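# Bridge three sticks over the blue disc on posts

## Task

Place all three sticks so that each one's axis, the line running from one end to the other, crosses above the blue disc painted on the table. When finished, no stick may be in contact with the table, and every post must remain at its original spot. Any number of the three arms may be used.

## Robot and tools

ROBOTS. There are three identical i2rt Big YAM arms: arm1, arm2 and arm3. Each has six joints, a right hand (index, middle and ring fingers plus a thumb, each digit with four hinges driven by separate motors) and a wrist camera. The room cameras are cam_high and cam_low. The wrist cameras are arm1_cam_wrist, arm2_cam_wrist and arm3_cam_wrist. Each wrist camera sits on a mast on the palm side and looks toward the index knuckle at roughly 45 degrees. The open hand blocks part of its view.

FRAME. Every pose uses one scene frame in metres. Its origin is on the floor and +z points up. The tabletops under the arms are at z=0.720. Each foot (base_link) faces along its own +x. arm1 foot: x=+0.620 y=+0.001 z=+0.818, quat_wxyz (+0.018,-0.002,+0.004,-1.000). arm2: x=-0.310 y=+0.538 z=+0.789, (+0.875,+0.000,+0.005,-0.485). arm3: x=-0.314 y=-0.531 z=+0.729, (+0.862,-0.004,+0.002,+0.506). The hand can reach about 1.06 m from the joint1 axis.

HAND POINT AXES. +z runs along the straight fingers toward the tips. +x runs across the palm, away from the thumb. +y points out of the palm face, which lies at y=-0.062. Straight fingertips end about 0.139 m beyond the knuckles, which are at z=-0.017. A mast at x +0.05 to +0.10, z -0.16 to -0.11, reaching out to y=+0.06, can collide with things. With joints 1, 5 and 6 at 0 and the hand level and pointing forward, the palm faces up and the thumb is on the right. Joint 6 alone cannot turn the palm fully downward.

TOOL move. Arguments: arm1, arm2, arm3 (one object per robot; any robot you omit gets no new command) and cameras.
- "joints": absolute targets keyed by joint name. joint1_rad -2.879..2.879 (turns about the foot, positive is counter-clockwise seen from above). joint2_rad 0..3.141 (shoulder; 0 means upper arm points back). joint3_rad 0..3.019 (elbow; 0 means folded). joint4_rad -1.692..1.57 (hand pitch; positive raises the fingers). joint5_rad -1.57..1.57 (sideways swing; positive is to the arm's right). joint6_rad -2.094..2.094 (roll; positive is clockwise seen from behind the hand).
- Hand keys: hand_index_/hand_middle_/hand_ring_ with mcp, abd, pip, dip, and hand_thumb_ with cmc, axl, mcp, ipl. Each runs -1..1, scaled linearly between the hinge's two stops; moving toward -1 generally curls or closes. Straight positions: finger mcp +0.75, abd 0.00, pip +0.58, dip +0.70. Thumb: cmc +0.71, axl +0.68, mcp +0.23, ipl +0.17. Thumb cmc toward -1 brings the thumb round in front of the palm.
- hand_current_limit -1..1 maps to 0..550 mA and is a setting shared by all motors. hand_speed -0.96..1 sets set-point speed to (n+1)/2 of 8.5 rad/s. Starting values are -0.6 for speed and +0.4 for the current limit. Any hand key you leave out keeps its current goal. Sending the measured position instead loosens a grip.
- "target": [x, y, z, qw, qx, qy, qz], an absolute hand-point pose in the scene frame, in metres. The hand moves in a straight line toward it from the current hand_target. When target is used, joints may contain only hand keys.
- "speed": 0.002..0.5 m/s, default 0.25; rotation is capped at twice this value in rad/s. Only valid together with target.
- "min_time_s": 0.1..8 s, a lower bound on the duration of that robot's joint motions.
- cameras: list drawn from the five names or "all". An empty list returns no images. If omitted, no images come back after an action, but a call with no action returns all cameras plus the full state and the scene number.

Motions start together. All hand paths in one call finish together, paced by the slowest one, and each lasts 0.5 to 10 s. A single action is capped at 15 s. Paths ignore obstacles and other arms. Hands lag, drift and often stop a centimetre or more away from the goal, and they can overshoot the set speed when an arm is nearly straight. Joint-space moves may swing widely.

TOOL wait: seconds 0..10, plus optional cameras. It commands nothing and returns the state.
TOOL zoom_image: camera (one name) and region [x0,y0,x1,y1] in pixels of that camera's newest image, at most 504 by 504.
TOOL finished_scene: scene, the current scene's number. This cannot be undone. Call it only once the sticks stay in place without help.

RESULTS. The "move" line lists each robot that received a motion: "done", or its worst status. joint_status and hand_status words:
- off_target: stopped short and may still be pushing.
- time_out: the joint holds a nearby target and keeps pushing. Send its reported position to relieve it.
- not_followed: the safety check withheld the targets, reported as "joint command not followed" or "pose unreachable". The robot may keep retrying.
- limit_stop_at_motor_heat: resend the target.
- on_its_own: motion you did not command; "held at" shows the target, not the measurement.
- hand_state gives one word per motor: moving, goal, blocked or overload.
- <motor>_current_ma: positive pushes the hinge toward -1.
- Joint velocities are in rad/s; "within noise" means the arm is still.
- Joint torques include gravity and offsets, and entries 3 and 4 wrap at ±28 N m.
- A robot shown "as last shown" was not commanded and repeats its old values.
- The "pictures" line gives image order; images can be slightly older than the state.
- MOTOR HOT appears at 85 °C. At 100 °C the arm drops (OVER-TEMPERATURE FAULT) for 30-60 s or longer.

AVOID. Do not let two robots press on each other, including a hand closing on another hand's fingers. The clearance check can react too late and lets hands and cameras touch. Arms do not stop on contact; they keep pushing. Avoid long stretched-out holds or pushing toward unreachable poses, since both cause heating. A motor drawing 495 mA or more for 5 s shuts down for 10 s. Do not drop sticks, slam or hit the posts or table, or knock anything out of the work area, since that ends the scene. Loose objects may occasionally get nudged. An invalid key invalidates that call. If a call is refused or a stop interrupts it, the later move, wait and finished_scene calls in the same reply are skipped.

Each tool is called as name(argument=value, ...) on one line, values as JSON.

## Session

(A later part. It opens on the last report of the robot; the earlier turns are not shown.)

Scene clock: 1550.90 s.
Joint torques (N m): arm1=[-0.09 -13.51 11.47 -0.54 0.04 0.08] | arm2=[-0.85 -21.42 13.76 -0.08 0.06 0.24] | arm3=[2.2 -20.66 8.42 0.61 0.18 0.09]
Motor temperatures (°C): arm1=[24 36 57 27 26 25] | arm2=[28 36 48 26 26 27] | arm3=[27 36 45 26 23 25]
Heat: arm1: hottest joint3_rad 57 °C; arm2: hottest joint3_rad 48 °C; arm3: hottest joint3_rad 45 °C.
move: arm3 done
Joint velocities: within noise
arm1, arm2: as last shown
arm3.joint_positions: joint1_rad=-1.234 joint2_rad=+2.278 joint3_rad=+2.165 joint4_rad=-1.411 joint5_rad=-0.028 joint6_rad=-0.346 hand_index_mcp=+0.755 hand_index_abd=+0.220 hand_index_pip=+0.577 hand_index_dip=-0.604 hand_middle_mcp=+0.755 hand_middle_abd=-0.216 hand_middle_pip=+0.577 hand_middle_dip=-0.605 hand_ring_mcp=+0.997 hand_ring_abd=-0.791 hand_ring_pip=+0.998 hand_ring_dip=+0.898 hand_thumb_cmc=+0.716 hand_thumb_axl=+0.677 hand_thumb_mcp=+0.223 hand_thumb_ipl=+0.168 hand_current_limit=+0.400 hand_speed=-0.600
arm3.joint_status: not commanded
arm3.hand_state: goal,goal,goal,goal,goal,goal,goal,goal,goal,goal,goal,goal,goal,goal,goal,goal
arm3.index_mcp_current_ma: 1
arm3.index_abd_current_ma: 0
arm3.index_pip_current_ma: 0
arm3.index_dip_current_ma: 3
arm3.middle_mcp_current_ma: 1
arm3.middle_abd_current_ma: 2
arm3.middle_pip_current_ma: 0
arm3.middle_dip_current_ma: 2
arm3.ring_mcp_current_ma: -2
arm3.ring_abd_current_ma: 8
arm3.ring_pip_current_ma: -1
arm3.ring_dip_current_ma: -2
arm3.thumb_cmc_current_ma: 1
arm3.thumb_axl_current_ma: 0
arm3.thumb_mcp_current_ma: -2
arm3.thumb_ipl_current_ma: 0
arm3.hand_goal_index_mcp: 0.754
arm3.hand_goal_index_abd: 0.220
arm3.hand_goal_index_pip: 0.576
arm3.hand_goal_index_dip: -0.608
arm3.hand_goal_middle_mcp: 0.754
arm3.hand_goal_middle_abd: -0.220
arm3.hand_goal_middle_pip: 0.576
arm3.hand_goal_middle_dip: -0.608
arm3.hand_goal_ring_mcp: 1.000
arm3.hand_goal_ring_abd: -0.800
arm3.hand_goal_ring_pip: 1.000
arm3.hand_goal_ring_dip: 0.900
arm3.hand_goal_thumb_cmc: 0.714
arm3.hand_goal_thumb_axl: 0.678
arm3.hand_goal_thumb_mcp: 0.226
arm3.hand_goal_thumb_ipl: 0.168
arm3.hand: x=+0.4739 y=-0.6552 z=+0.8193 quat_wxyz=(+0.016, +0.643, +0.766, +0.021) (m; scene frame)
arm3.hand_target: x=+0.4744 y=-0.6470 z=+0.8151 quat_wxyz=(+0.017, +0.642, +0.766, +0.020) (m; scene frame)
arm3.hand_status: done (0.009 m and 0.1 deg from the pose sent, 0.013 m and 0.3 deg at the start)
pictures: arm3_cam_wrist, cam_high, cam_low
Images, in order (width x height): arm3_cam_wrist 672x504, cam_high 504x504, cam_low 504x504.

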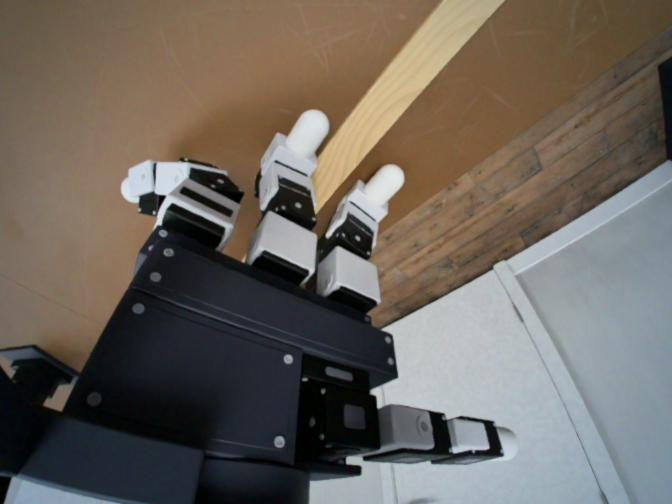

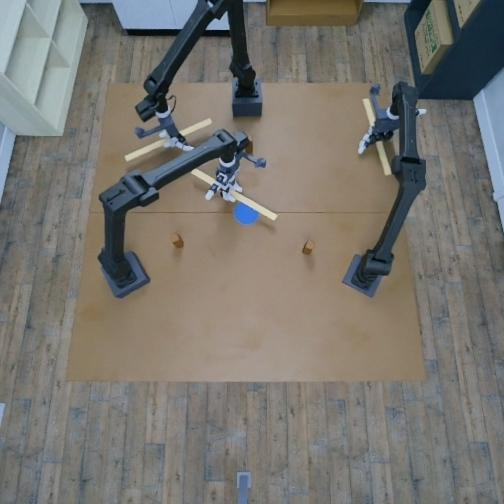

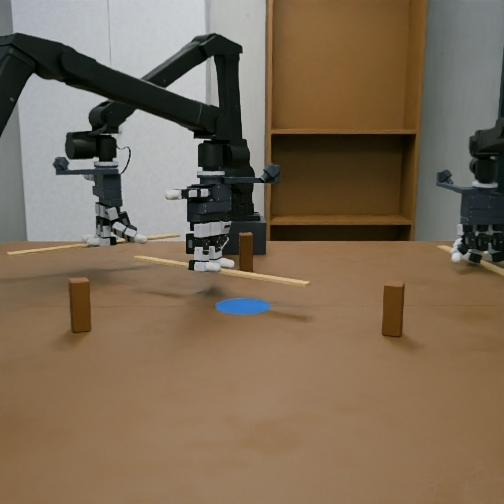

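move(arm3={"target": [0.4745, -0.646, 0.798, 0.0168, 0.6426, 0.7658, 0.02], "speed": 0.08})

move(arm3={"target": [0.4745, -0.646, 0.788, 0.0168, 0.6426, 0.7658, 0.02], "speed": 0.06, "joints": {"hand_current_limit": 0.6}})

Scene clock: 1558.67 s.
Joint torques (N m): arm1=[-0.09 -13.39 11.48 -0.53 0.04 0.07] | arm2=[-0.97 -21.77 13.76 -0.06 0.07 0.23] | arm3=[2.2 -20.07 8.02 0.73 0.17 0.1]
Motor temperatures (°C): arm1=[24 36 57 27 26 25] | arm2=[28 36 48 26 26 27] | arm3=[27 35 45 26 23 25]
Heat: arm1: hottest joint3_rad 57 °C; arm2: hottest joint3_rad 48 °C; arm3: hottest joint3_rad 45 °C.
move: arm3 off_target
Joint velocities: within noise
arm1.joint_positions: joint1_rad=-0.937 joint2_rad=+1.652 joint3_rad=+1.099 joint4_rad=-1.022 joint5_rad=+0.005 joint6_rad=+0.194 hand_index_mcp=+0.760 hand_index_abd=+0.117 hand_index_pip=+0.579 hand_index_dip=-0.608 hand_middle_mcp=+0.747 hand_middle_abd=-0.118 hand_middle_pip=+0.573 hand_middle_dip=-0.608 hand_ring_mcp=+0.990 hand_ring_abd=-0.793 hand_ring_pip=+0.995 hand_ring_dip=+0.898 hand_thumb_cmc=+0.715 hand_thumb_axl=+0.677 hand_thumb_mcp=+0.222 hand_thumb_ipl=+0.168 hand_current_limit=+0.700 hand_speed=-0.600
arm1.joint_status: not commanded
arm1.hand_state: goal,blocked,goal,goal,goal,blocked,goal,goal,goal,goal,goal,goal,goal,goal,goal,goal
arm1.index_mcp_current_ma: 11
arm1.index_abd_current_ma: 468
arm1.index_pip_current_ma: 4
arm1.index_dip_current_ma: 0
arm1.middle_mcp_current_ma: -17
arm1.middle_abd_current_ma: -467
arm1.middle_pip_current_ma: -5
arm1.middle_dip_current_ma: 0
arm1.ring_mcp_current_ma: -22
arm1.ring_abd_current_ma: 12
arm1.ring_pip_current_ma: -10
arm1.ring_dip_current_ma: -3
arm1.thumb_cmc_current_ma: 2
arm1.thumb_axl_current_ma: -1
arm1.thumb_mcp_current_ma: -10
arm1.thumb_ipl_current_ma: 0
arm1.hand_goal_index_mcp: 0.754
arm1.hand_goal_index_abd: -0.100
arm1.hand_goal_index_pip: 0.576
arm1.hand_goal_index_dip: -0.608
arm1.hand_goal_middle_mcp: 0.754
arm1.hand_goal_middle_abd: 0.100
arm1.hand_goal_middle_pip: 0.576
arm1.hand_goal_middle_dip: -0.608
arm1.hand_goal_ring_mcp: 1.000
arm1.hand_goal_ring_abd: -0.800
arm1.hand_goal_ring_pip: 1.000
arm1.hand_goal_ring_dip: 0.900
arm1.hand_goal_thumb_cmc: 0.714
arm1.hand_goal_thumb_axl: 0.678
arm1.hand_goal_thumb_mcp: 0.226
arm1.hand_goal_thumb_ipl: 0.168
arm1.hand: x=+0.3272 y=+0.4356 z=+0.8765 quat_wxyz=(-0.002, +0.235, -0.972, -0.003) (m; scene frame)
arm1.hand_target: x=+0.3178 y=+0.4535 z=+0.9003 quat_wxyz=(+0.008, +0.233, -0.972, -0.025) (m; scene frame)
arm1.hand_status: not commanded
arm2: as last shown
arm3.joint_positions: joint1_rad=-1.234 joint2_rad=+2.278 joint3_rad=+2.139 joint4_rad=-1.373 joint5_rad=-0.028 joint6_rad=-0.335 hand_index_mcp=+0.755 hand_index_abd=+0.220 hand_index_pip=+0.577 hand_index_dip=-0.604 hand_middle_mcp=+0.757 hand_middle_abd=-0.218 hand_middle_pip=+0.579 hand_middle_dip=-0.605 hand_ring_mcp=+0.997 hand_ring_abd=-0.791 hand_ring_pip=+0.998 hand_ring_dip=+0.898 hand_thumb_cmc=+0.716 hand_thumb_axl=+0.677 hand_thumb_mcp=+0.223 hand_thumb_ipl=+0.168 hand_current_limit=+0.400 hand_speed=-0.600
arm3.joint_status: not commanded
arm3.hand_state: goal,goal,goal,goal,goal,goal,goal,goal,goal,goal,goal,goal,goal,goal,goal,goal
arm3.index_mcp_current_ma: 1
arm3.index_abd_current_ma: 0
arm3.index_pip_current_ma: 0
arm3.index_dip_current_ma: 3
arm3.middle_mcp_current_ma: 3
arm3.middle_abd_current_ma: 1
arm3.middle_pip_current_ma: 2
arm3.middle_dip_current_ma: 2
arm3.ring_mcp_current_ma: -2
arm3.ring_abd_current_ma: 8
arm3.ring_pip_current_ma: -1
arm3.ring_dip_current_ma: -2
arm3.thumb_cmc_current_ma: 1
arm3.thumb_axl_current_ma: 0
arm3.thumb_mcp_current_ma: -3
arm3.thumb_ipl_current_ma: 0
arm3.hand_goal_index_mcp: 0.754
arm3.hand_goal_index_abd: 0.220
arm3.hand_goal_index_pip: 0.576
arm3.hand_goal_index_dip: -0.608
arm3.hand_goal_middle_mcp: 0.754
arm3.hand_goal_middle_abd: -0.220
arm3.hand_goal_middle_pip: 0.576
arm3.hand_goal_middle_dip: -0.608
arm3.hand_goal_ring_mcp: 1.000
arm3.hand_goal_ring_abd: -0.800
arm3.hand_goal_ring_pip: 1.000
arm3.hand_goal_ring_dip: 0.900
arm3.hand_goal_thumb_cmc: 0.714
arm3.hand_goal_thumb_axl: 0.678
arm3.hand_goal_thumb_mcp: 0.226
arm3.hand_goal_thumb_ipl: 0.168
arm3.hand: x=+0.4755 y=-0.6562 z=+0.8109 quat_wxyz=(+0.021, +0.646, +0.762, +0.024) (m; scene frame)
arm3.hand_target: x=+0.4744 y=-0.6467 z=+0.7983 quat_wxyz=(+0.017, +0.646, +0.763, +0.020) (m; scene frame)
arm3.hand_status: off_target (0.016 m and 0.9 deg from the pose sent, 0.023 m and 0.1 deg at the start)
pictures: none

Scene clock: 1559.63 s.
Joint torques (N m): arm1=[-0.21 -13.51 11.49 -0.49 0.04 0.08] | arm2=[-0.91 -21.71 13.72 -0.05 0.06 0.24] | arm3=[2.32 -18.84 7.5 1.01 0.19 0.04]
Motor temperatures (°C): arm1=[24 36 57 27 26 25] | arm2=[28 36 48 26 26 27] | arm3=[27 35 45 26 23 25]
Heat: arm1: hottest joint3_rad 57 °C; arm2: hottest joint3_rad 48 °C; arm3: hottest joint3_rad 45 °C.
move: arm3 off_target
Joint velocities: within noise
arm1: as last shown
arm2.joint_positions: joint1_rad=+0.173 joint2_rad=+2.056 joint3_rad=+1.818 joint4_rad=-1.350 joint5_rad=+0.037 joint6_rad=+1.305 hand_index_mcp=+0.756 hand_index_abd=+0.133 hand_index_pip=+0.580 hand_index_dip=-0.607 hand_middle_mcp=+0.755 hand_middle_abd=-0.101 hand_middle_pip=+0.578 hand_middle_dip=-0.607 hand_ring_mcp=+0.998 hand_ring_abd=-0.792 hand_ring_pip=+0.998 hand_ring_dip=+0.897 hand_thumb_cmc=+0.714 hand_thumb_axl=+0.677 hand_thumb_mcp=+0.223 hand_thumb_ipl=+0.168 hand_current_limit=+0.600 hand_speed=-0.600
arm2.joint_status: not commanded
arm2.hand_state: goal,blocked,goal,goal,goal,blocked,goal,goal,goal,goal,goal,goal,goal,goal,goal,goal
arm2.index_mcp_current_ma: 4
arm2.index_abd_current_ma: 440
arm2.index_pip_current_ma: 8
arm2.index_dip_current_ma: 1
arm2.middle_mcp_current_ma: 1
arm2.middle_abd_current_ma: -440
arm2.middle_pip_current_ma: 3
arm2.middle_dip_current_ma: 2
arm2.ring_mcp_current_ma: -5
arm2.ring_abd_current_ma: 16
arm2.ring_pip_current_ma: -4
arm2.ring_dip_current_ma: -4
arm2.thumb_cmc_current_ma: 0
arm2.thumb_axl_current_ma: -1
arm2.thumb_mcp_current_ma: -6
arm2.thumb_ipl_current_ma: 0
arm2.hand_goal_index_mcp: 0.754
arm2.hand_goal_index_abd: -0.100
arm2.hand_goal_index_pip: 0.576
arm2.hand_goal_index_dip: -0.608
arm2.hand_goal_middle_mcp: 0.754
arm2.hand_goal_middle_abd: 0.100
arm2.hand_goal_middle_pip: 0.576
arm2.hand_goal_middle_dip: -0.608
arm2.hand_goal_ring_mcp: 1.000
arm2.hand_goal_ring_abd: -0.800
arm2.hand_goal_ring_pip: 1.000
arm2.hand_goal_ring_dip: 0.900
arm2.hand_goal_thumb_cmc: 0.714
arm2.hand_goal_thumb_axl: 0.678
arm2.hand_goal_thumb_mcp: 0.226
arm2.hand_goal_thumb_ipl: 0.168
arm2.hand: x=+0.0378 y=+0.0084 z=+0.8830 quat_wxyz=(+0.010, +0.959, -0.283, -0.022) (m; scene frame)
arm2.hand_target: x=+0.0530 y=-0.0001 z=+0.9197 quat_wxyz=(+0.028, +0.958, -0.284, +0.009) (m; scene frame)
arm2.hand_status: not commanded
arm3.joint_positions: joint1_rad=-1.234 joint2_rad=+2.272 joint3_rad=+2.124 joint4_rad=-1.356 joint5_rad=-0.028 joint6_rad=-0.332 hand_index_mcp=+0.755 hand_index_abd=+0.220 hand_index_pip=+0.577 hand_index_dip=-0.604 hand_middle_mcp=+0.765 hand_middle_abd=-0.220 hand_middle_pip=+0.583 hand_middle_dip=-0.605 hand_ring_mcp=+0.997 hand_ring_abd=-0.791 hand_ring_pip=+0.998 hand_ring_dip=+0.898 hand_thumb_cmc=+0.716 hand_thumb_axl=+0.677 hand_thumb_mcp=+0.223 hand_thumb_ipl=+0.168 hand_current_limit=+0.600 hand_speed=-0.600
arm3.joint_status: all done
arm3.hand_state: goal,goal,goal,goal,goal,goal,goal,goal,goal,goal,goal,goal,goal,goal,goal,goal
arm3.index_mcp_current_ma: 1
arm3.index_abd_current_ma: 0
arm3.index_pip_current_ma: 0
arm3.index_dip_current_ma: 3
arm3.middle_mcp_current_ma: 14
arm3.middle_abd_current_ma: 0
arm3.middle_pip_current_ma: 7
arm3.middle_dip_current_ma: 2
arm3.ring_mcp_current_ma: -2
arm3.ring_abd_current_ma: 8
arm3.ring_pip_current_ma: -1
arm3.ring_dip_current_ma: -2
arm3.thumb_cmc_current_ma: 1
arm3.thumb_axl_current_ma: 0
arm3.thumb_mcp_current_ma: -3
arm3.thumb_ipl_current_ma: 0
arm3.hand_goal_index_mcp: 0.754
arm3.hand_goal_index_abd: 0.220
arm3.hand_goal_index_pip: 0.576
arm3.hand_goal_index_dip: -0.608
arm3.hand_goal_middle_mcp: 0.754
arm3.hand_goal_middle_abd: -0.220
arm3.hand_goal_middle_pip: 0.576
arm3.hand_goal_middle_dip: -0.608
arm3.hand_goal_ring_mcp: 1.000
arm3.hand_goal_ring_abd: -0.800
arm3.hand_goal_ring_pip: 1.000
arm3.hand_goal_ring_dip: 0.900
arm3.hand_goal_thumb_cmc: 0.714
arm3.hand_goal_thumb_axl: 0.678
arm3.hand_goal_thumb_mcp: 0.226
arm3.hand_goal_thumb_ipl: 0.168
arm3.hand: x=+0.4756 y=-0.6565 z=+0.8104 quat_wxyz=(+0.025, +0.647, +0.761, +0.026) (m; scene frame)
arm3.hand_target: x=+0.4737 y=-0.6465 z=+0.7880 quat_wxyz=(+0.016, +0.644, +0.765, +0.020) (m; scene frame)
arm3.hand_status: off_target (0.025 m and 1.4 deg from the pose sent, 0.025 m and 0.9 deg at the start)
pictures: none

move(arm3={"target": [0.4745, -0.646, 0.788, 0.0092, 0.6428, 0.7656, 0.0265], "speed": 0.06, "joints": {"hand_current_limit": 0.6}})

move(arm3={"joints": {"hand_index_abd": -0.1, "hand_middle_abd": 0.1}})

move(arm3={"target": [0.4745, -0.642, 0.90, 0.0168, 0.6426, 0.7658, 0.02], "speed": 0.08}, cameras=["cam_high", "arm3_cam_wrist", "cam_low"])

zoom_image(camera="cam_low", region=[384, 160, 504, 280])

Scene clock: 1570.57 s.
Joint torques (N m): arm1=[-0.26 -13.51 11.48 -0.55 0.05 0.08] | arm2=[-0.79 -21.71 13.79 -0.05 0.06 0.24] | arm3=[1.85 -19.55 8.57 0.65 -0.19 -0.05]
Motor temperatures (°C): arm1=[24 36 57 27 26 25] | arm2=[28 37 48 26 26 27] | arm3=[27 36 45 26 23 25]
Heat: arm1: hottest joint3_rad 57 °C; arm2: hottest joint3_rad 48 °C; arm3: hottest joint3_rad 45 °C.
move: arm3 off_target
Joint velocities: within noise
arm1, arm2: as last shown
arm3.joint_positions: joint1_rad=-1.234 joint2_rad=+2.271 joint3_rad=+2.124 joint4_rad=-1.356 joint5_rad=-0.028 joint6_rad=-0.332 hand_index_mcp=+0.755 hand_index_abd=+0.220 hand_index_pip=+0.577 hand_index_dip=-0.604 hand_middle_mcp=+0.765 hand_middle_abd=-0.220 hand_middle_pip=+0.583 hand_middle_dip=-0.605 hand_ring_mcp=+0.997 hand_ring_abd=-0.791 hand_ring_pip=+0.998 hand_ring_dip=+0.898 hand_thumb_cmc=+0.716 hand_thumb_axl=+0.677 hand_thumb_mcp=+0.223 hand_thumb_ipl=+0.168 hand_current_limit=+0.600 hand_speed=-0.600
arm3.joint_status: all done
arm3.hand_state: goal,goal,goal,goal,goal,goal,goal,goal,goal,goal,goal,goal,goal,goal,goal,goal
arm3.index_mcp_current_ma: 1
arm3.index_abd_current_ma: 0
arm3.index_pip_current_ma: 0
arm3.index_dip_current_ma: 3
arm3.middle_mcp_current_ma: 15
arm3.middle_abd_current_ma: 0
arm3.middle_pip_current_ma: 7
arm3.middle_dip_current_ma: 2
arm3.ring_mcp_current_ma: -2
arm3.ring_abd_current_ma: 8
arm3.ring_pip_current_ma: -1
arm3.ring_dip_current_ma: -2
arm3.thumb_cmc_current_ma: 1
arm3.thumb_axl_current_ma: 0
arm3.thumb_mcp_current_ma: -3
arm3.thumb_ipl_current_ma: 0
arm3.hand_goal_index_mcp: 0.754
arm3.hand_goal_index_abd: 0.220
arm3.hand_goal_index_pip: 0.576
arm3.hand_goal_index_dip: -0.608
arm3.hand_goal_middle_mcp: 0.754
arm3.hand_goal_middle_abd: -0.220
arm3.hand_goal_middle_pip: 0.576
arm3.hand_goal_middle_dip: -0.608
arm3.hand_goal_ring_mcp: 1.000
arm3.hand_goal_ring_abd: -0.800
arm3.hand_goal_ring_pip: 1.000
arm3.hand_goal_ring_dip: 0.900
arm3.hand_goal_thumb_cmc: 0.714
arm3.hand_goal_thumb_axl: 0.678
arm3.hand_goal_thumb_mcp: 0.226
arm3.hand_goal_thumb_ipl: 0.168
arm3.hand: x=+0.4756 y=-0.6565 z=+0.8107 quat_wxyz=(+0.025, +0.647, +0.761, +0.026) (m; scene frame)
arm3.hand_target: x=+0.4737 y=-0.6479 z=+0.7885 quat_wxyz=(+0.012, +0.643, +0.765, +0.022) (m; scene frame)
arm3.hand_status: off_target (0.025 m and 2.0 deg from the pose sent, 0.025 m and 2.0 deg at the start)
pictures: none

Scene clock: 1571.23 s.
Joint torques (N m): arm1=[-0.21 -13.51 11.48 -0.54 0.05 0.08] | arm2=[-0.85 -21.77 13.72 -0.06 0.06 0.24] | arm3=[1.49 -18.73 8.64 0.64 -0.07 -0.04]
Motor temperatures (°C): arm1=[24 36 57 27 26 25] | arm2=[28 37 48 26 26 27] | arm3=[27 36 45 26 23 25]
Heat: arm1: hottest joint3_rad 57 °C; arm2: hottest joint3_rad 48 °C; arm3: hottest joint3_rad 45 °C.
move: arm3 off_target
Joint velocities: within noise
arm1, arm2: as last shown
arm3.joint_positions: joint1_rad=-1.234 joint2_rad=+2.271 joint3_rad=+2.124 joint4_rad=-1.356 joint5_rad=-0.031 joint6_rad=-0.332 hand_index_mcp=+0.754 hand_index_abd=+0.113 hand_index_pip=+0.578 hand_index_dip=-0.605 hand_middle_mcp=+0.764 hand_middle_abd=-0.118 hand_middle_pip=+0.583 hand_middle_dip=-0.605 hand_ring_mcp=+0.997 hand_ring_abd=-0.792 hand_ring_pip=+0.998 hand_ring_dip=+0.898 hand_thumb_cmc=+0.716 hand_thumb_axl=+0.677 hand_thumb_mcp=+0.223 hand_thumb_ipl=+0.168 hand_current_limit=+0.600 hand_speed=-0.600
arm3.joint_status: hand_index_abd off_target (ended at +0.113, target -0.100); hand_middle_abd off_target (ended at -0.118, target +0.100)
arm3.hand_state: goal,blocked,goal,goal,goal,blocked,goal,goal,goal,goal,goal,goal,goal,goal,goal,goal
arm3.index_mcp_current_ma: 0
arm3.index_abd_current_ma: 440
arm3.index_pip_current_ma: 1
arm3.index_dip_current_ma: 2
arm3.middle_mcp_current_ma: 13
arm3.middle_abd_current_ma: -440
arm3.middle_pip_current_ma: 7
arm3.middle_dip_current_ma: 2
arm3.ring_mcp_current_ma: -2
arm3.ring_abd_current_ma: 8
arm3.ring_pip_current_ma: -1
arm3.ring_dip_current_ma: -2
arm3.thumb_cmc_current_ma: 1
arm3.thumb_axl_current_ma: 0
arm3.thumb_mcp_current_ma: -3
arm3.thumb_ipl_current_ma: 0
arm3.hand_goal_index_mcp: 0.754
arm3.hand_goal_index_abd: -0.100
arm3.hand_goal_index_pip: 0.576
arm3.hand_goal_index_dip: -0.608
arm3.hand_goal_middle_mcp: 0.754
arm3.hand_goal_middle_abd: 0.100
arm3.hand_goal_middle_pip: 0.576
arm3.hand_goal_middle_dip: -0.608
arm3.hand_goal_ring_mcp: 1.000
arm3.hand_goal_ring_abd: -0.800
arm3.hand_goal_ring_pip: 1.000
arm3.hand_goal_ring_dip: 0.900
arm3.hand_goal_thumb_cmc: 0.714
arm3.hand_goal_thumb_axl: 0.678
arm3.hand_goal_thumb_mcp: 0.226
arm3.hand_goal_thumb_ipl: 0.168
arm3.hand: x=+0.4757 y=-0.6559 z=+0.8107 quat_wxyz=(+0.024, +0.647, +0.761, +0.028) (m; scene frame)
arm3.hand_target: x=+0.4737 y=-0.6477 z=+0.7885 quat_wxyz=(+0.012, +0.643, +0.765, +0.022) (m; scene frame)
arm3.hand_status: not commanded
pictures: none

Scene clock: 1573.40 s.
Joint torques (N m): arm1=[-0.32 -13.51 11.45 -0.53 0.05 0.07] | arm2=[-0.91 -21.66 13.75 -0.05 0.06 0.24] | arm3=[2.26 -20.25 13.65 -0.14 0.21 0.05]
Motor temperatures (°C): arm1=[24 36 57 27 26 25] | arm2=[28 37 48 26 26 27] | arm3=[27 36 45 26 23 25]
Heat: arm1: hottest joint3_rad 57 °C; arm2: hottest joint3_rad 48 °C; arm3: hottest joint3_rad 45 °C.
move: arm3 off_target
Joint velocities: within noise
arm1, arm2: as last shown
arm1.index_abd_current_ma: 467
arm3.joint_positions: joint1_rad=-1.229 joint2_rad=+2.260 joint3_rad=+2.286 joint4_rad=-1.597 joint5_rad=-0.039 joint6_rad=-0.335 hand_index_mcp=+0.745 hand_index_abd=+0.113 hand_index_pip=+0.572 hand_index_dip=-0.609 hand_middle_mcp=+0.756 hand_middle_abd=-0.117 hand_middle_pip=+0.577 hand_middle_dip=-0.608 hand_ring_mcp=+0.997 hand_ring_abd=-0.792 hand_ring_pip=+0.998 hand_ring_dip=+0.898 hand_thumb_cmc=+0.715 hand_thumb_axl=+0.677 hand_thumb_mcp=+0.223 hand_thumb_ipl=+0.168 hand_current_limit=+0.600 hand_speed=-0.600
arm3.joint_status: not commanded
arm3.hand_state: goal,blocked,goal,goal,goal,blocked,goal,goal,goal,goal,goal,goal,goal,goal,goal,goal
arm3.index_mcp_current_ma: -11
arm3.index_abd_current_ma: 440
arm3.index_pip_current_ma: -3
arm3.index_dip_current_ma: -1
arm3.middle_mcp_current_ma: 1
arm3.middle_abd_current_ma: -440
arm3.middle_pip_current_ma: 0
arm3.middle_dip_current_ma: 0
arm3.ring_mcp_current_ma: -2
arm3.ring_abd_current_ma: 8
arm3.ring_pip_current_ma: -1
arm3.ring_dip_current_ma: -2
arm3.thumb_cmc_current_ma: 1
arm3.thumb_axl_current_ma: 0
arm3.thumb_mcp_current_ma: -3
arm3.thumb_ipl_current_ma: 0
arm3.hand_goal_index_mcp: 0.754
arm3.hand_goal_index_abd: -0.100
arm3.hand_goal_index_pip: 0.576
arm3.hand_goal_index_dip: -0.608
arm3.hand_goal_middle_mcp: 0.754
arm3.hand_goal_middle_abd: 0.100
arm3.hand_goal_middle_pip: 0.576
arm3.hand_goal_middle_dip: -0.608
arm3.hand_goal_ring_mcp: 1.000
arm3.hand_goal_ring_abd: -0.800
arm3.hand_goal_ring_pip: 1.000
arm3.hand_goal_ring_dip: 0.900
arm3.hand_goal_thumb_cmc: 0.714
arm3.hand_goal_thumb_axl: 0.678
arm3.hand_goal_thumb_mcp: 0.226
arm3.hand_goal_thumb_ipl: 0.168
arm3.hand: x=+0.4614 y=-0.6476 z=+0.8740 quat_wxyz=(-0.006, +0.645, +0.764, +0.014) (m; scene frame)
arm3.hand_target: x=+0.4733 y=-0.6396 z=+0.9001 quat_wxyz=(+0.015, +0.641, +0.767, +0.025) (m; scene frame)
arm3.hand_status: off_target (0.030 m and 2.8 deg from the pose sent, 0.090 m and 1.4 deg at the start)
pictures: arm3_cam_wrist, cam_high, cam_low
Images, in order (width x height): arm3_cam_wrist 672x504, cam_high 504x504, cam_low 504x504.

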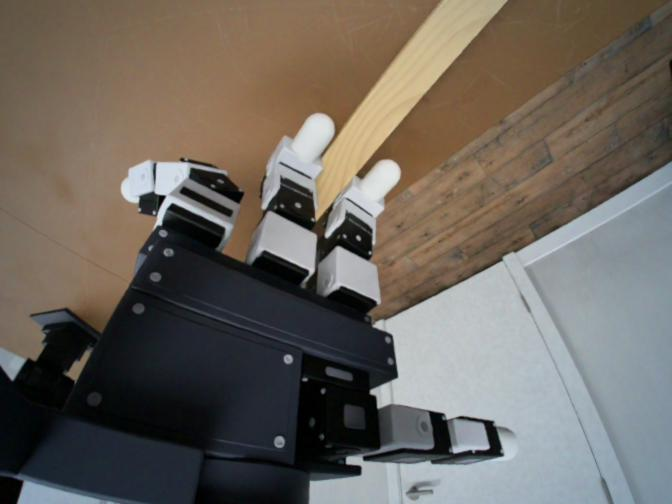

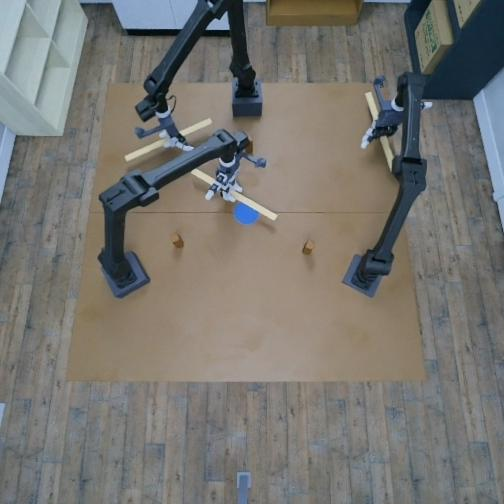

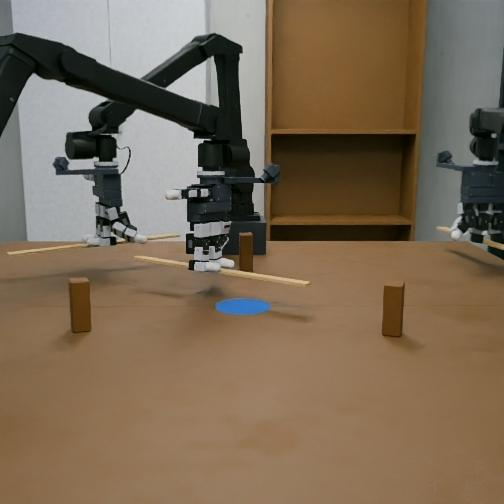

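Scaled by 4.200 from the camera's 504x504 image, which has a finer 720x720 frame.

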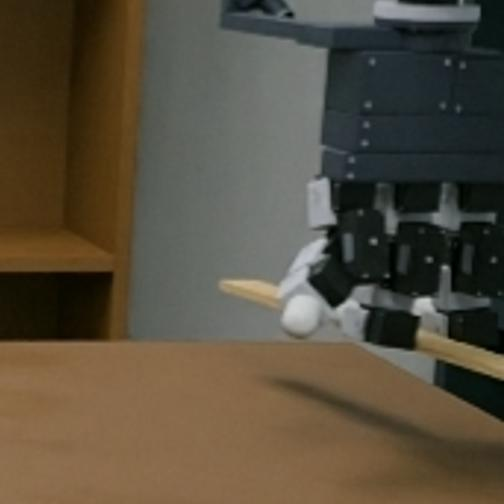

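move(arm2={"target": [0.03, 0.03, 1.04, 0.0308, 0.9586, -0.2836, 0.0118], "speed": 0.15}, cameras=["cam_high", "cam_low"])

Scene clock: 1637.73 s.
Joint torques (N m): arm1=[-0.21 -13.39 11.49 -0.54 0.04 0.07] | arm2=[-0.85 -19.66 14.24 -0.03 0.2 0.24] | arm3=[2.37 -20.37 13.74 -0.17 0.15 0.02]
Motor temperatures (°C): arm1=[24 36 58 27 26 25] | arm2=[28 37 49 26 26 27] | arm3=[27 37 55 26 23 25]
Heat: arm1: hottest joint3_rad 58 °C; arm2: hottest joint3_rad 49 °C; arm3: hottest joint3_rad 55 °C.
move: arm2 off_target
Joint velocities: within noise
arm1, arm3: as last shown
arm1.index_abd_current_ma: 468
arm2.joint_positions: joint1_rad=+0.178 joint2_rad=+1.908 joint3_rad=+1.909 joint4_rad=-1.577 joint5_rad=+0.037 joint6_rad=+1.308 hand_index_mcp=+0.756 hand_index_abd=+0.133 hand_index_pip=+0.580 hand_index_dip=-0.607 hand_middle_mcp=+0.755 hand_middle_abd=-0.101 hand_middle_pip=+0.578 hand_middle_dip=-0.607 hand_ring_mcp=+0.998 hand_ring_abd=-0.792 hand_ring_pip=+0.998 hand_ring_dip=+0.897 hand_thumb_cmc=+0.714 hand_thumb_axl=+0.677 hand_thumb_mcp=+0.223 hand_thumb_ipl=+0.168 hand_current_limit=+0.600 hand_speed=-0.600
arm2.joint_status: not commanded
arm2.hand_state: goal,blocked,goal,goal,goal,blocked,goal,goal,goal,goal,goal,goal,goal,goal,goal,goal
arm2.index_mcp_current_ma: 4
arm2.index_abd_current_ma: 440
arm2.index_pip_current_ma: 8
arm2.index_dip_current_ma: 1
arm2.middle_mcp_current_ma: 1
arm2.middle_abd_current_ma: -440
arm2.middle_pip_current_ma: 3
arm2.middle_dip_current_ma: 2
arm2.ring_mcp_current_ma: -5
arm2.ring_abd_current_ma: 16
arm2.ring_pip_current_ma: -4
arm2.ring_dip_current_ma: -4
arm2.thumb_cmc_current_ma: 0
arm2.thumb_axl_current_ma: -1
arm2.thumb_mcp_current_ma: -6
arm2.thumb_ipl_current_ma: 0
arm2.hand_goal_index_mcp: 0.754
arm2.hand_goal_index_abd: -0.100
arm2.hand_goal_index_pip: 0.576
arm2.hand_goal_index_dip: -0.608
arm2.hand_goal_middle_mcp: 0.754
arm2.hand_goal_middle_abd: 0.100
arm2.hand_goal_middle_pip: 0.576
arm2.hand_goal_middle_dip: -0.608
arm2.hand_goal_ring_mcp: 1.000
arm2.hand_goal_ring_abd: -0.800
arm2.hand_goal_ring_pip: 1.000
arm2.hand_goal_ring_dip: 0.900
arm2.hand_goal_thumb_cmc: 0.714
arm2.hand_goal_thumb_axl: 0.678
arm2.hand_goal_thumb_mcp: 0.226
arm2.hand_goal_thumb_ipl: 0.168
arm2.hand: x=+0.0188 y=+0.0349 z=+1.0053 quat_wxyz=(+0.013, +0.959, -0.282, -0.017) (m; scene frame)
arm2.hand_target: x=+0.0287 y=+0.0312 z=+1.0396 quat_wxyz=(+0.031, +0.959, -0.283, +0.012) (m; scene frame)
arm2.hand_status: off_target (0.037 m and 3.8 deg from the pose sent, 0.159 m and 4.5 deg at the start)
arm3.joint_positions: joint1_rad=-1.229 joint2_rad=+2.260 joint3_rad=+2.287 joint4_rad=-1.597 joint5_rad=-0.039 joint6_rad=-0.335 hand_index_mcp=+0.745 hand_index_abd=+0.113 hand_index_pip=+0.572 hand_index_dip=-0.609 hand_middle_mcp=+0.756 hand_middle_abd=-0.117 hand_middle_pip=+0.577 hand_middle_dip=-0.608 hand_ring_mcp=+0.997 hand_ring_abd=-0.792 hand_ring_pip=+0.998 hand_ring_dip=+0.898 hand_thumb_cmc=+0.715 hand_thumb_axl=+0.677 hand_thumb_mcp=+0.223 hand_thumb_ipl=+0.168 hand_current_limit=+0.600 hand_speed=-0.600
arm3.hand: x=+0.4615 y=-0.6476 z=+0.8742 quat_wxyz=(-0.006, +0.645, +0.764, +0.014) (m; scene frame)
arm3.hand_target: x=+0.4734 y=-0.6396 z=+0.9002 quat_wxyz=(+0.015, +0.641, +0.767, +0.025) (m; scene frame)
pictures: cam_high, cam_low
Images, in order (width x height): cam_high 504x504, cam_low 504x504.

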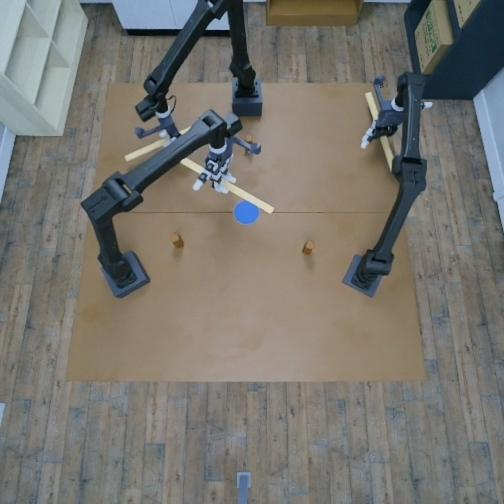

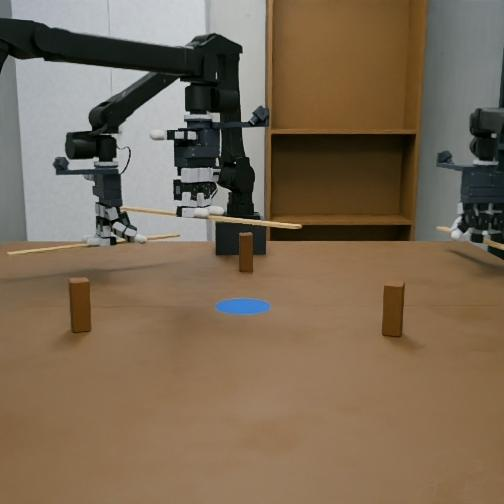

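move(arm2={"target": [-0.085, 0.19, 1.08, 0.1012, 0.9626, 0.2498, 0.0263], "speed": 0.15}, cameras=["cam_high", "cam_low"])

Scene clock: 1650.73 s.
Joint torques (N m): arm1=[-0.09 -13.51 11.48 -0.55 0.04 0.08] | arm2=[-2.37 -6.77 9.29 1.16 0.05 0.02] | arm3=[2.26 -20.42 13.56 -0.16 0.14 0.03]
Motor temperatures (°C): arm1=[24 36 58 27 26 25] | arm2=[28 35 48 26 26 27] | arm3=[27 37 55 26 23 25]
Heat: arm1: hottest joint3_rad 58 °C; arm2: hottest joint3_rad 48 °C; arm3: hottest joint3_rad 55 °C.
move: arm2 done
Joint velocities: within noise
arm1, arm3: as last shown
arm2.joint_positions: joint1_rad=+0.124 joint2_rad=+1.078 joint3_rad=+1.127 joint4_rad=-1.420 joint5_rad=+0.034 joint6_rad=+0.185 hand_index_mcp=+0.756 hand_index_abd=+0.133 hand_index_pip=+0.580 hand_index_dip=-0.607 hand_middle_mcp=+0.755 hand_middle_abd=-0.101 hand_middle_pip=+0.578 hand_middle_dip=-0.607 hand_ring_mcp=+0.997 hand_ring_abd=-0.792 hand_ring_pip=+0.998 hand_ring_dip=+0.897 hand_thumb_cmc=+0.714 hand_thumb_axl=+0.677 hand_thumb_mcp=+0.223 hand_thumb_ipl=+0.168 hand_current_limit=+0.600 hand_speed=-0.600
arm2.joint_status: not commanded
arm2.hand_state: goal,blocked,goal,goal,goal,blocked,goal,goal,goal,goal,goal,goal,goal,goal,goal,goal
arm2.index_mcp_current_ma: 4
arm2.index_abd_current_ma: 440
arm2.index_pip_current_ma: 8
arm2.index_dip_current_ma: 1
arm2.middle_mcp_current_ma: 1
arm2.middle_abd_current_ma: -440
arm2.middle_pip_current_ma: 3
arm2.middle_dip_current_ma: 2
arm2.ring_mcp_current_ma: -5
arm2.ring_abd_current_ma: 16
arm2.ring_pip_current_ma: -4
arm2.ring_dip_current_ma: -4
arm2.thumb_cmc_current_ma: 0
arm2.thumb_axl_current_ma: -1
arm2.thumb_mcp_current_ma: -6
arm2.thumb_ipl_current_ma: 0
arm2.hand_goal_index_mcp: 0.754
arm2.hand_goal_index_abd: -0.100
arm2.hand_goal_index_pip: 0.576
arm2.hand_goal_index_dip: -0.608
arm2.hand_goal_middle_mcp: 0.754
arm2.hand_goal_middle_abd: 0.100
arm2.hand_goal_middle_pip: 0.576
arm2.hand_goal_middle_dip: -0.608
arm2.hand_goal_ring_mcp: 1.000
arm2.hand_goal_ring_abd: -0.800
arm2.hand_goal_ring_pip: 1.000
arm2.hand_goal_ring_dip: 0.900
arm2.hand_goal_thumb_cmc: 0.714
arm2.hand_goal_thumb_axl: 0.678
arm2.hand_goal_thumb_mcp: 0.226
arm2.hand_goal_thumb_ipl: 0.168
arm2.hand: x=-0.0832 y=+0.1904 z=+1.0748 quat_wxyz=(+0.094, +0.965, +0.244, +0.023) (m; scene frame)
arm2.hand_target: x=-0.0857 y=+0.1905 z=+1.0790 quat_wxyz=(+0.101, +0.964, +0.245, +0.026) (m; scene frame)
arm2.hand_status: done (0.006 m and 1.2 deg from the pose sent, 0.201 m and 62.7 deg at the start)
pictures: cam_high, cam_low
Images, in order (width x height): cam_high 504x504, cam_low 504x504.

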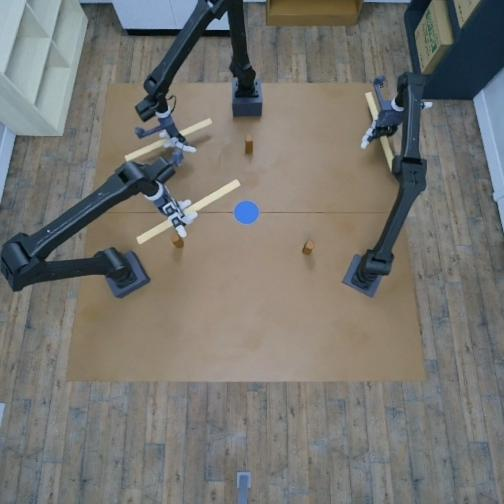

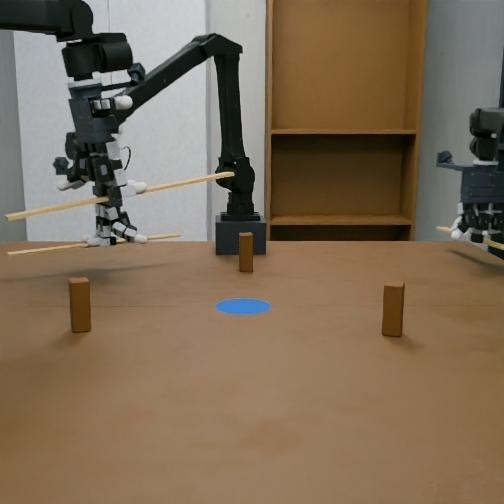

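move(arm2={"target": [-0.10, 0.22, 1.19, 0.1012, 0.9626, 0.2498, 0.0263], "speed": 0.15}, arm1={"target": [0.33, 0.36, 1.0, -0.0061, -0.2317, 0.9725, 0.0255], "speed": 0.15})

move(arm1={"target": [0.25, -0.03, 1.01, -0.1209, -0.7110, 0.6830, 0.1161], "speed": 0.15}, cameras=["cam_high", "cam_low", "arm1_cam_wrist"])

Scene clock: 1674.13 s.
Joint torques (N m): arm1=[0.91 -9.88 9.33 -0.42 0.23 0.28] | arm2=[-0.97 -5.36 14.52 0.42 0.24 0.14] | arm3=[2.49 -20.07 13.68 -0.08 0.15 -0.01]
Motor temperatures (°C): arm1=[24 36 58 27 26 25] | arm2=[28 33 45 26 26 27] | arm3=[27 38 56 26 23 25]
Heat: arm1: hottest joint3_rad 58 °C; arm2: hottest joint3_rad 45 °C; arm3: hottest joint3_rad 56 °C.
move: arm1 done; arm2 off_target
Joint velocities: within noise
arm1.joint_positions: joint1_rad=-0.823 joint2_rad=+1.355 joint3_rad=+1.099 joint4_rad=-1.274 joint5_rad=+0.011 joint6_rad=+0.319 hand_index_mcp=+0.760 hand_index_abd=+0.117 hand_index_pip=+0.579 hand_index_dip=-0.608 hand_middle_mcp=+0.747 hand_middle_abd=-0.118 hand_middle_pip=+0.573 hand_middle_dip=-0.608 hand_ring_mcp=+0.990 hand_ring_abd=-0.793 hand_ring_pip=+0.995 hand_ring_dip=+0.898 hand_thumb_cmc=+0.715 hand_thumb_axl=+0.677 hand_thumb_mcp=+0.222 hand_thumb_ipl=+0.168 hand_current_limit=+0.700 hand_speed=-0.600
arm1.joint_status: not commanded
arm1.hand_state: goal,blocked,goal,goal,goal,blocked,goal,goal,goal,goal,goal,goal,goal,goal,goal,goal
arm1.index_mcp_current_ma: 11
arm1.index_abd_current_ma: 467
arm1.index_pip_current_ma: 4
arm1.index_dip_current_ma: 0
arm1.middle_mcp_current_ma: -17
arm1.middle_abd_current_ma: -467
arm1.middle_pip_current_ma: -5
arm1.middle_dip_current_ma: 0
arm1.ring_mcp_current_ma: -22
arm1.ring_abd_current_ma: 12
arm1.ring_pip_current_ma: -10
arm1.ring_dip_current_ma: -3
arm1.thumb_cmc_current_ma: 2
arm1.thumb_axl_current_ma: -1
arm1.thumb_mcp_current_ma: -10
arm1.thumb_ipl_current_ma: 0
arm1.hand_goal_index_mcp: 0.754
arm1.hand_goal_index_abd: -0.100
arm1.hand_goal_index_pip: 0.576
arm1.hand_goal_index_dip: -0.608
arm1.hand_goal_middle_mcp: 0.754
arm1.hand_goal_middle_abd: 0.100
arm1.hand_goal_middle_pip: 0.576
arm1.hand_goal_middle_dip: -0.608
arm1.hand_goal_ring_mcp: 1.000
arm1.hand_goal_ring_abd: -0.800
arm1.hand_goal_ring_pip: 1.000
arm1.hand_goal_ring_dip: 0.900
arm1.hand_goal_thumb_cmc: 0.714
arm1.hand_goal_thumb_axl: 0.678
arm1.hand_goal_thumb_mcp: 0.226
arm1.hand_goal_thumb_ipl: 0.168
arm1.hand: x=+0.3320 y=+0.3613 z=+0.9963 quat_wxyz=(+0.007, +0.230, -0.973, -0.025) (m; scene frame)
arm1.hand_target: x=+0.3310 y=+0.3601 z=+0.9999 quat_wxyz=(+0.006, +0.226, -0.974, -0.025) (m; scene frame)
arm1.hand_status: done (0.004 m and 0.2 deg from the pose sent, 0.145 m and 2.7 deg at the start)
arm2.joint_positions: joint1_rad=+0.130 joint2_rad=+1.037 joint3_rad=+1.331 joint4_rad=-1.697 joint5_rad=+0.034 joint6_rad=+0.185 hand_index_mcp=+0.756 hand_index_abd=+0.133 hand_index_pip=+0.580 hand_index_dip=-0.607 hand_middle_mcp=+0.755 hand_middle_abd=-0.101 hand_middle_pip=+0.578 hand_middle_dip=-0.607 hand_ring_mcp=+0.997 hand_ring_abd=-0.792 hand_ring_pip=+0.998 hand_ring_dip=+0.897 hand_thumb_cmc=+0.714 hand_thumb_axl=+0.677 hand_thumb_mcp=+0.223 hand_thumb_ipl=+0.168 hand_current_limit=+0.600 hand_speed=-0.600
arm2.joint_status: not commanded
arm2.hand_state: goal,blocked,goal,goal,goal,blocked,goal,goal,goal,goal,goal,goal,goal,goal,goal,goal
arm2.index_mcp_current_ma: 4
arm2.index_abd_current_ma: 440
arm2.index_pip_current_ma: 8
arm2.index_dip_current_ma: 1
arm2.middle_mcp_current_ma: 1
arm2.middle_abd_current_ma: -440
arm2.middle_pip_current_ma: 3
arm2.middle_dip_current_ma: 2
arm2.ring_mcp_current_ma: -5
arm2.ring_abd_current_ma: 16
arm2.ring_pip_current_ma: -4
arm2.ring_dip_current_ma: -4
arm2.thumb_cmc_current_ma: 0
arm2.thumb_axl_current_ma: -1
arm2.thumb_mcp_current_ma: -6
arm2.thumb_ipl_current_ma: 0
arm2.hand_goal_index_mcp: 0.754
arm2.hand_goal_index_abd: -0.100
arm2.hand_goal_index_pip: 0.576
arm2.hand_goal_index_dip: -0.608
arm2.hand_goal_middle_mcp: 0.754
arm2.hand_goal_middle_abd: 0.100
arm2.hand_goal_middle_pip: 0.576
arm2.hand_goal_middle_dip: -0.608
arm2.hand_goal_ring_mcp: 1.000
arm2.hand_goal_ring_abd: -0.800
arm2.hand_goal_ring_pip: 1.000
arm2.hand_goal_ring_dip: 0.900
arm2.hand_goal_thumb_cmc: 0.714
arm2.hand_goal_thumb_axl: 0.678
arm2.hand_goal_thumb_mcp: 0.226
arm2.hand_goal_thumb_ipl: 0.168
arm2.hand: x=-0.1044 y=+0.2205 z=+1.1578 quat_wxyz=(+0.079, +0.966, +0.247, +0.016) (m; scene frame)
arm2.hand_target: x=-0.1008 y=+0.2205 z=+1.1895 quat_wxyz=(+0.106, +0.962, +0.249, +0.028) (m; scene frame)
arm2.hand_status: off_target (0.033 m and 2.8 deg from the pose sent, 0.120 m and 1.2 deg at the start; a joint's target at an end of its range on 23 of 52 steps)
arm3: as last shown
pictures: none

Scene clock: 1678.67 s.
Joint torques (N m): arm1=[1.26 -3.43 8.57 1.65 0.27 -0.04] | arm2=[-0.91 -5.25 14.49 0.42 0.24 0.14] | arm3=[2.78 -20.31 13.57 0.01 0.19 0.04]
Motor temperatures (°C): arm1=[24 36 57 27 26 25] | arm2=[28 33 46 26 26 27] | arm3=[27 38 56 26 23 25]
Heat: arm1: hottest joint3_rad 57 °C; arm2: hottest joint3_rad 46 °C; arm3: hottest joint3_rad 56 °C.
move: arm1 done
Joint velocities: within noise
arm1.joint_positions: joint1_rad=+0.145 joint2_rad=+0.890 joint3_rad=+0.722 joint4_rad=-1.082 joint5_rad=+0.039 joint6_rad=+0.156 hand_index_mcp=+0.761 hand_index_abd=+0.117 hand_index_pip=+0.579 hand_index_dip=-0.608 hand_middle_mcp=+0.748 hand_middle_abd=-0.118 hand_middle_pip=+0.573 hand_middle_dip=-0.608 hand_ring_mcp=+0.992 hand_ring_abd=-0.793 hand_ring_pip=+0.995 hand_ring_dip=+0.898 hand_thumb_cmc=+0.715 hand_thumb_axl=+0.677 hand_thumb_mcp=+0.222 hand_thumb_ipl=+0.168 hand_current_limit=+0.700 hand_speed=-0.600
arm1.joint_status: not commanded
arm1.hand_state: goal,blocked,goal,goal,goal,blocked,goal,goal,goal,goal,goal,goal,goal,goal,goal,goal
arm1.index_mcp_current_ma: 16
arm1.index_abd_current_ma: 468
arm1.index_pip_current_ma: 4
arm1.index_dip_current_ma: 0
arm1.middle_mcp_current_ma: -12
arm1.middle_abd_current_ma: -467
arm1.middle_pip_current_ma: -5
arm1.middle_dip_current_ma: 0
arm1.ring_mcp_current_ma: -17
arm1.ring_abd_current_ma: 12
arm1.ring_pip_current_ma: -9
arm1.ring_dip_current_ma: -3
arm1.thumb_cmc_current_ma: 2
arm1.thumb_axl_current_ma: -1
arm1.thumb_mcp_current_ma: -10
arm1.thumb_ipl_current_ma: 0
arm1.hand_goal_index_mcp: 0.754
arm1.hand_goal_index_abd: -0.100
arm1.hand_goal_index_pip: 0.576
arm1.hand_goal_index_dip: -0.608
arm1.hand_goal_middle_mcp: 0.754
arm1.hand_goal_middle_abd: 0.100
arm1.hand_goal_middle_pip: 0.576
arm1.hand_goal_middle_dip: -0.608
arm1.hand_goal_ring_mcp: 1.000
arm1.hand_goal_ring_abd: -0.800
arm1.hand_goal_ring_pip: 1.000
arm1.hand_goal_ring_dip: 0.900
arm1.hand_goal_thumb_cmc: 0.714
arm1.hand_goal_thumb_axl: 0.678
arm1.hand_goal_thumb_mcp: 0.226
arm1.hand_goal_thumb_ipl: 0.168
arm1.hand: x=+0.2525 y=-0.0243 z=+1.0145 quat_wxyz=(+0.118, +0.705, -0.691, -0.112) (m; scene frame)
arm1.hand_target: x=+0.2511 y=-0.0281 z=+1.0093 quat_wxyz=(+0.117, +0.712, -0.683, -0.114) (m; scene frame)
arm1.hand_status: done (0.008 m and 1.3 deg from the pose sent, 0.400 m and 67.4 deg at the start)
arm2, arm3: as last shown
arm2.hand_target: x=-0.1009 y=+0.2205 z=+1.1895 quat_wxyz=(+0.106, +0.962, +0.249, +0.028) (m; scene frame)
pictures: arm1_cam_wrist, cam_high, cam_low
Images, in order (width x height): arm1_cam_wrist 672x504, cam_high 504x504, cam_low 504x504.

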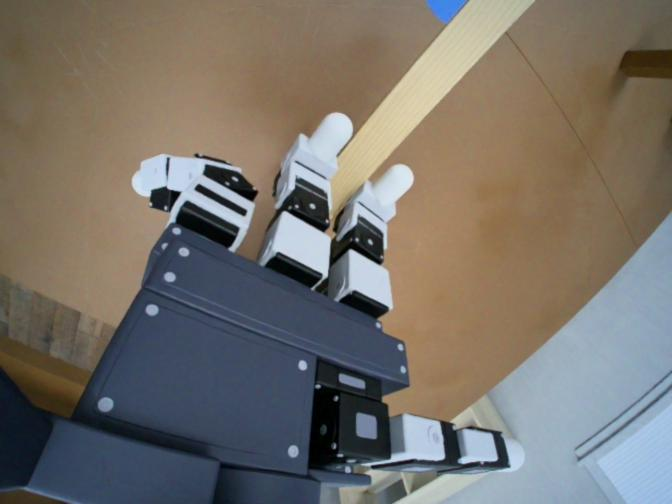

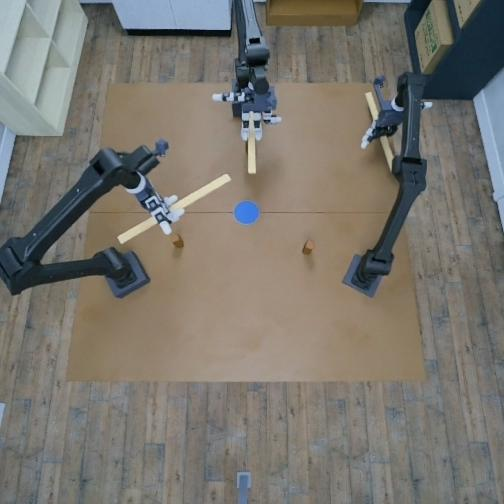

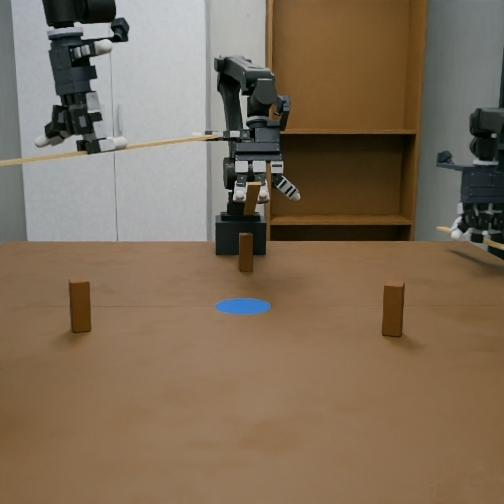

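move(arm1={"target": [0.103, -0.03, 1.01, -0.1041, -0.7179, 0.6812, 0.0988], "speed": 0.12}, cameras=["cam_high", "cam_low"])

zoom_image(camera="cam_high", region=[170, 110, 330, 270])

zoom_image(camera="cam_low", region=[160, 160, 320, 320])

Scene clock: 1690.60 s.
Joint torques (N m): arm1=[-0.32 -8.47 13.5 1.11 0.04 -0.06] | arm2=[-0.79 -5.3 14.53 0.4 0.23 0.14] | arm3=[2.37 -20.54 13.5 -0.14 0.14 0.02]
Motor temperatures (°C): arm1=[24 34 55 27 26 25] | arm2=[28 32 47 26 26 27] | arm3=[27 38 57 26 23 25]
Heat: arm1: hottest joint3_rad 55 °C; arm2: hottest joint3_rad 47 °C; arm3: hottest joint3_rad 57 °C.
move: arm1 off_target
Joint velocities: within noise
arm1.joint_positions: joint1_rad=+0.087 joint2_rad=+1.323 joint3_rad=+0.985 joint4_rad=-1.007 joint5_rad=+0.013 joint6_rad=+0.078 hand_index_mcp=+0.761 hand_index_abd=+0.117 hand_index_pip=+0.579 hand_index_dip=-0.608 hand_middle_mcp=+0.748 hand_middle_abd=-0.118 hand_middle_pip=+0.573 hand_middle_dip=-0.608 hand_ring_mcp=+0.993 hand_ring_abd=-0.793 hand_ring_pip=+0.995 hand_ring_dip=+0.898 hand_thumb_cmc=+0.715 hand_thumb_axl=+0.677 hand_thumb_mcp=+0.222 hand_thumb_ipl=+0.168 hand_current_limit=+0.700 hand_speed=-0.600
arm1.joint_status: not commanded
arm1.hand_state: goal,blocked,goal,goal,goal,blocked,goal,goal,goal,goal,goal,goal,goal,goal,goal,goal
arm1.index_mcp_current_ma: 16
arm1.index_abd_current_ma: 468
arm1.index_pip_current_ma: 4
arm1.index_dip_current_ma: 0
arm1.middle_mcp_current_ma: -12
arm1.middle_abd_current_ma: -467
arm1.middle_pip_current_ma: -5
arm1.middle_dip_current_ma: 0
arm1.ring_mcp_current_ma: -16
arm1.ring_abd_current_ma: 12
arm1.ring_pip_current_ma: -9
arm1.ring_dip_current_ma: -3
arm1.thumb_cmc_current_ma: 2
arm1.thumb_axl_current_ma: -1
arm1.thumb_mcp_current_ma: -10
arm1.thumb_ipl_current_ma: 0
arm1.hand_goal_index_mcp: 0.754
arm1.hand_goal_index_abd: -0.100
arm1.hand_goal_index_pip: 0.576
arm1.hand_goal_index_dip: -0.608
arm1.hand_goal_middle_mcp: 0.754
arm1.hand_goal_middle_abd: 0.100
arm1.hand_goal_middle_pip: 0.576
arm1.hand_goal_middle_dip: -0.608
arm1.hand_goal_ring_mcp: 1.000
arm1.hand_goal_ring_abd: -0.800
arm1.hand_goal_ring_pip: 1.000
arm1.hand_goal_ring_dip: 0.900
arm1.hand_goal_thumb_cmc: 0.714
arm1.hand_goal_thumb_axl: 0.678
arm1.hand_goal_thumb_mcp: 0.226
arm1.hand_goal_thumb_ipl: 0.168
arm1.hand: x=+0.1293 y=-0.0291 z=+0.9844 quat_wxyz=(+0.081, +0.718, -0.686, -0.080) (m; scene frame)
arm1.hand_target: x=+0.1051 y=-0.0297 z=+1.0108 quat_wxyz=(+0.104, +0.718, -0.681, -0.100) (m; scene frame)
arm1.hand_status: off_target (0.037 m and 3.4 deg from the pose sent, 0.150 m and 2.9 deg at the start)
arm2, arm3: as last shown
pictures: cam_high, cam_low
Images, in order (width x height): cam_high 504x504, cam_low 504x504.

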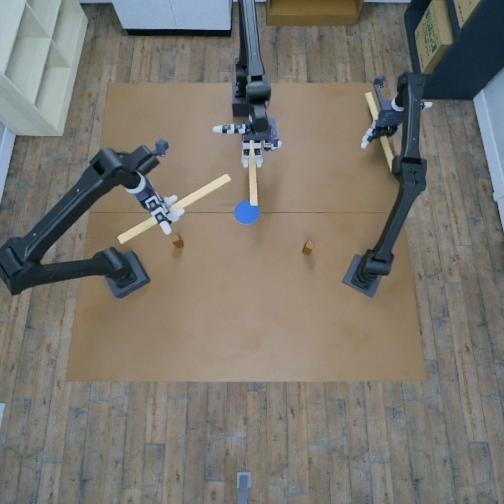

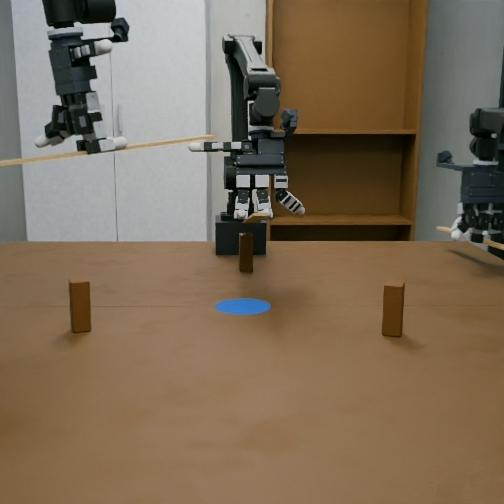

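Scaled by 3.150 from the camera's 504x504 image, which has a finer 720x720 frame.

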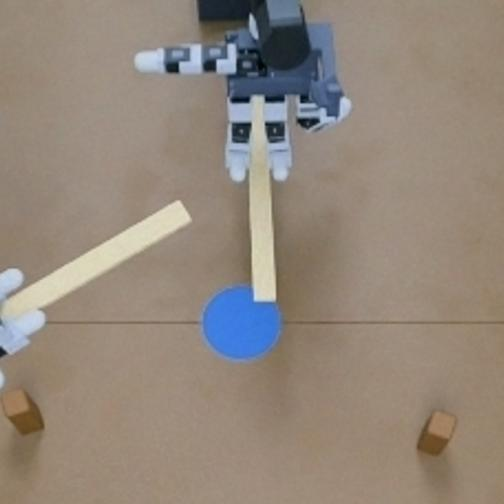

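Scaled by 3.150 from the camera's 504x504 image, which has a finer 720x720 frame.

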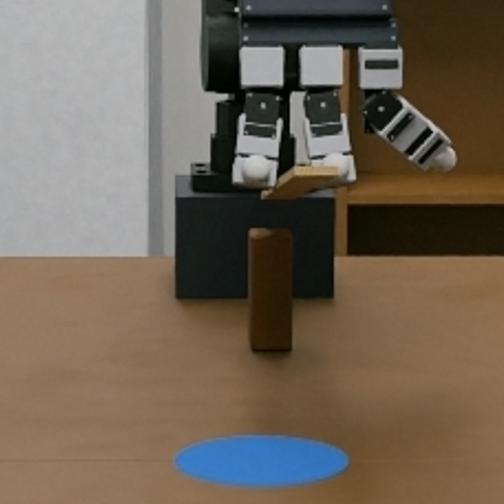

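zoom_image(camera="cam_low", region=[225, 190, 285, 250])

Scaled by 8.400 from the camera's 504x504 image, which has a finer 720x720 frame.

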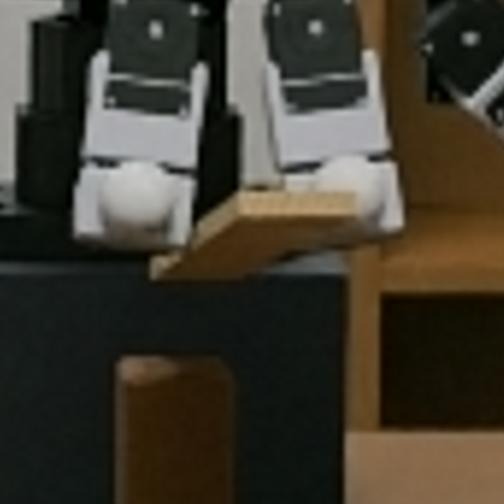

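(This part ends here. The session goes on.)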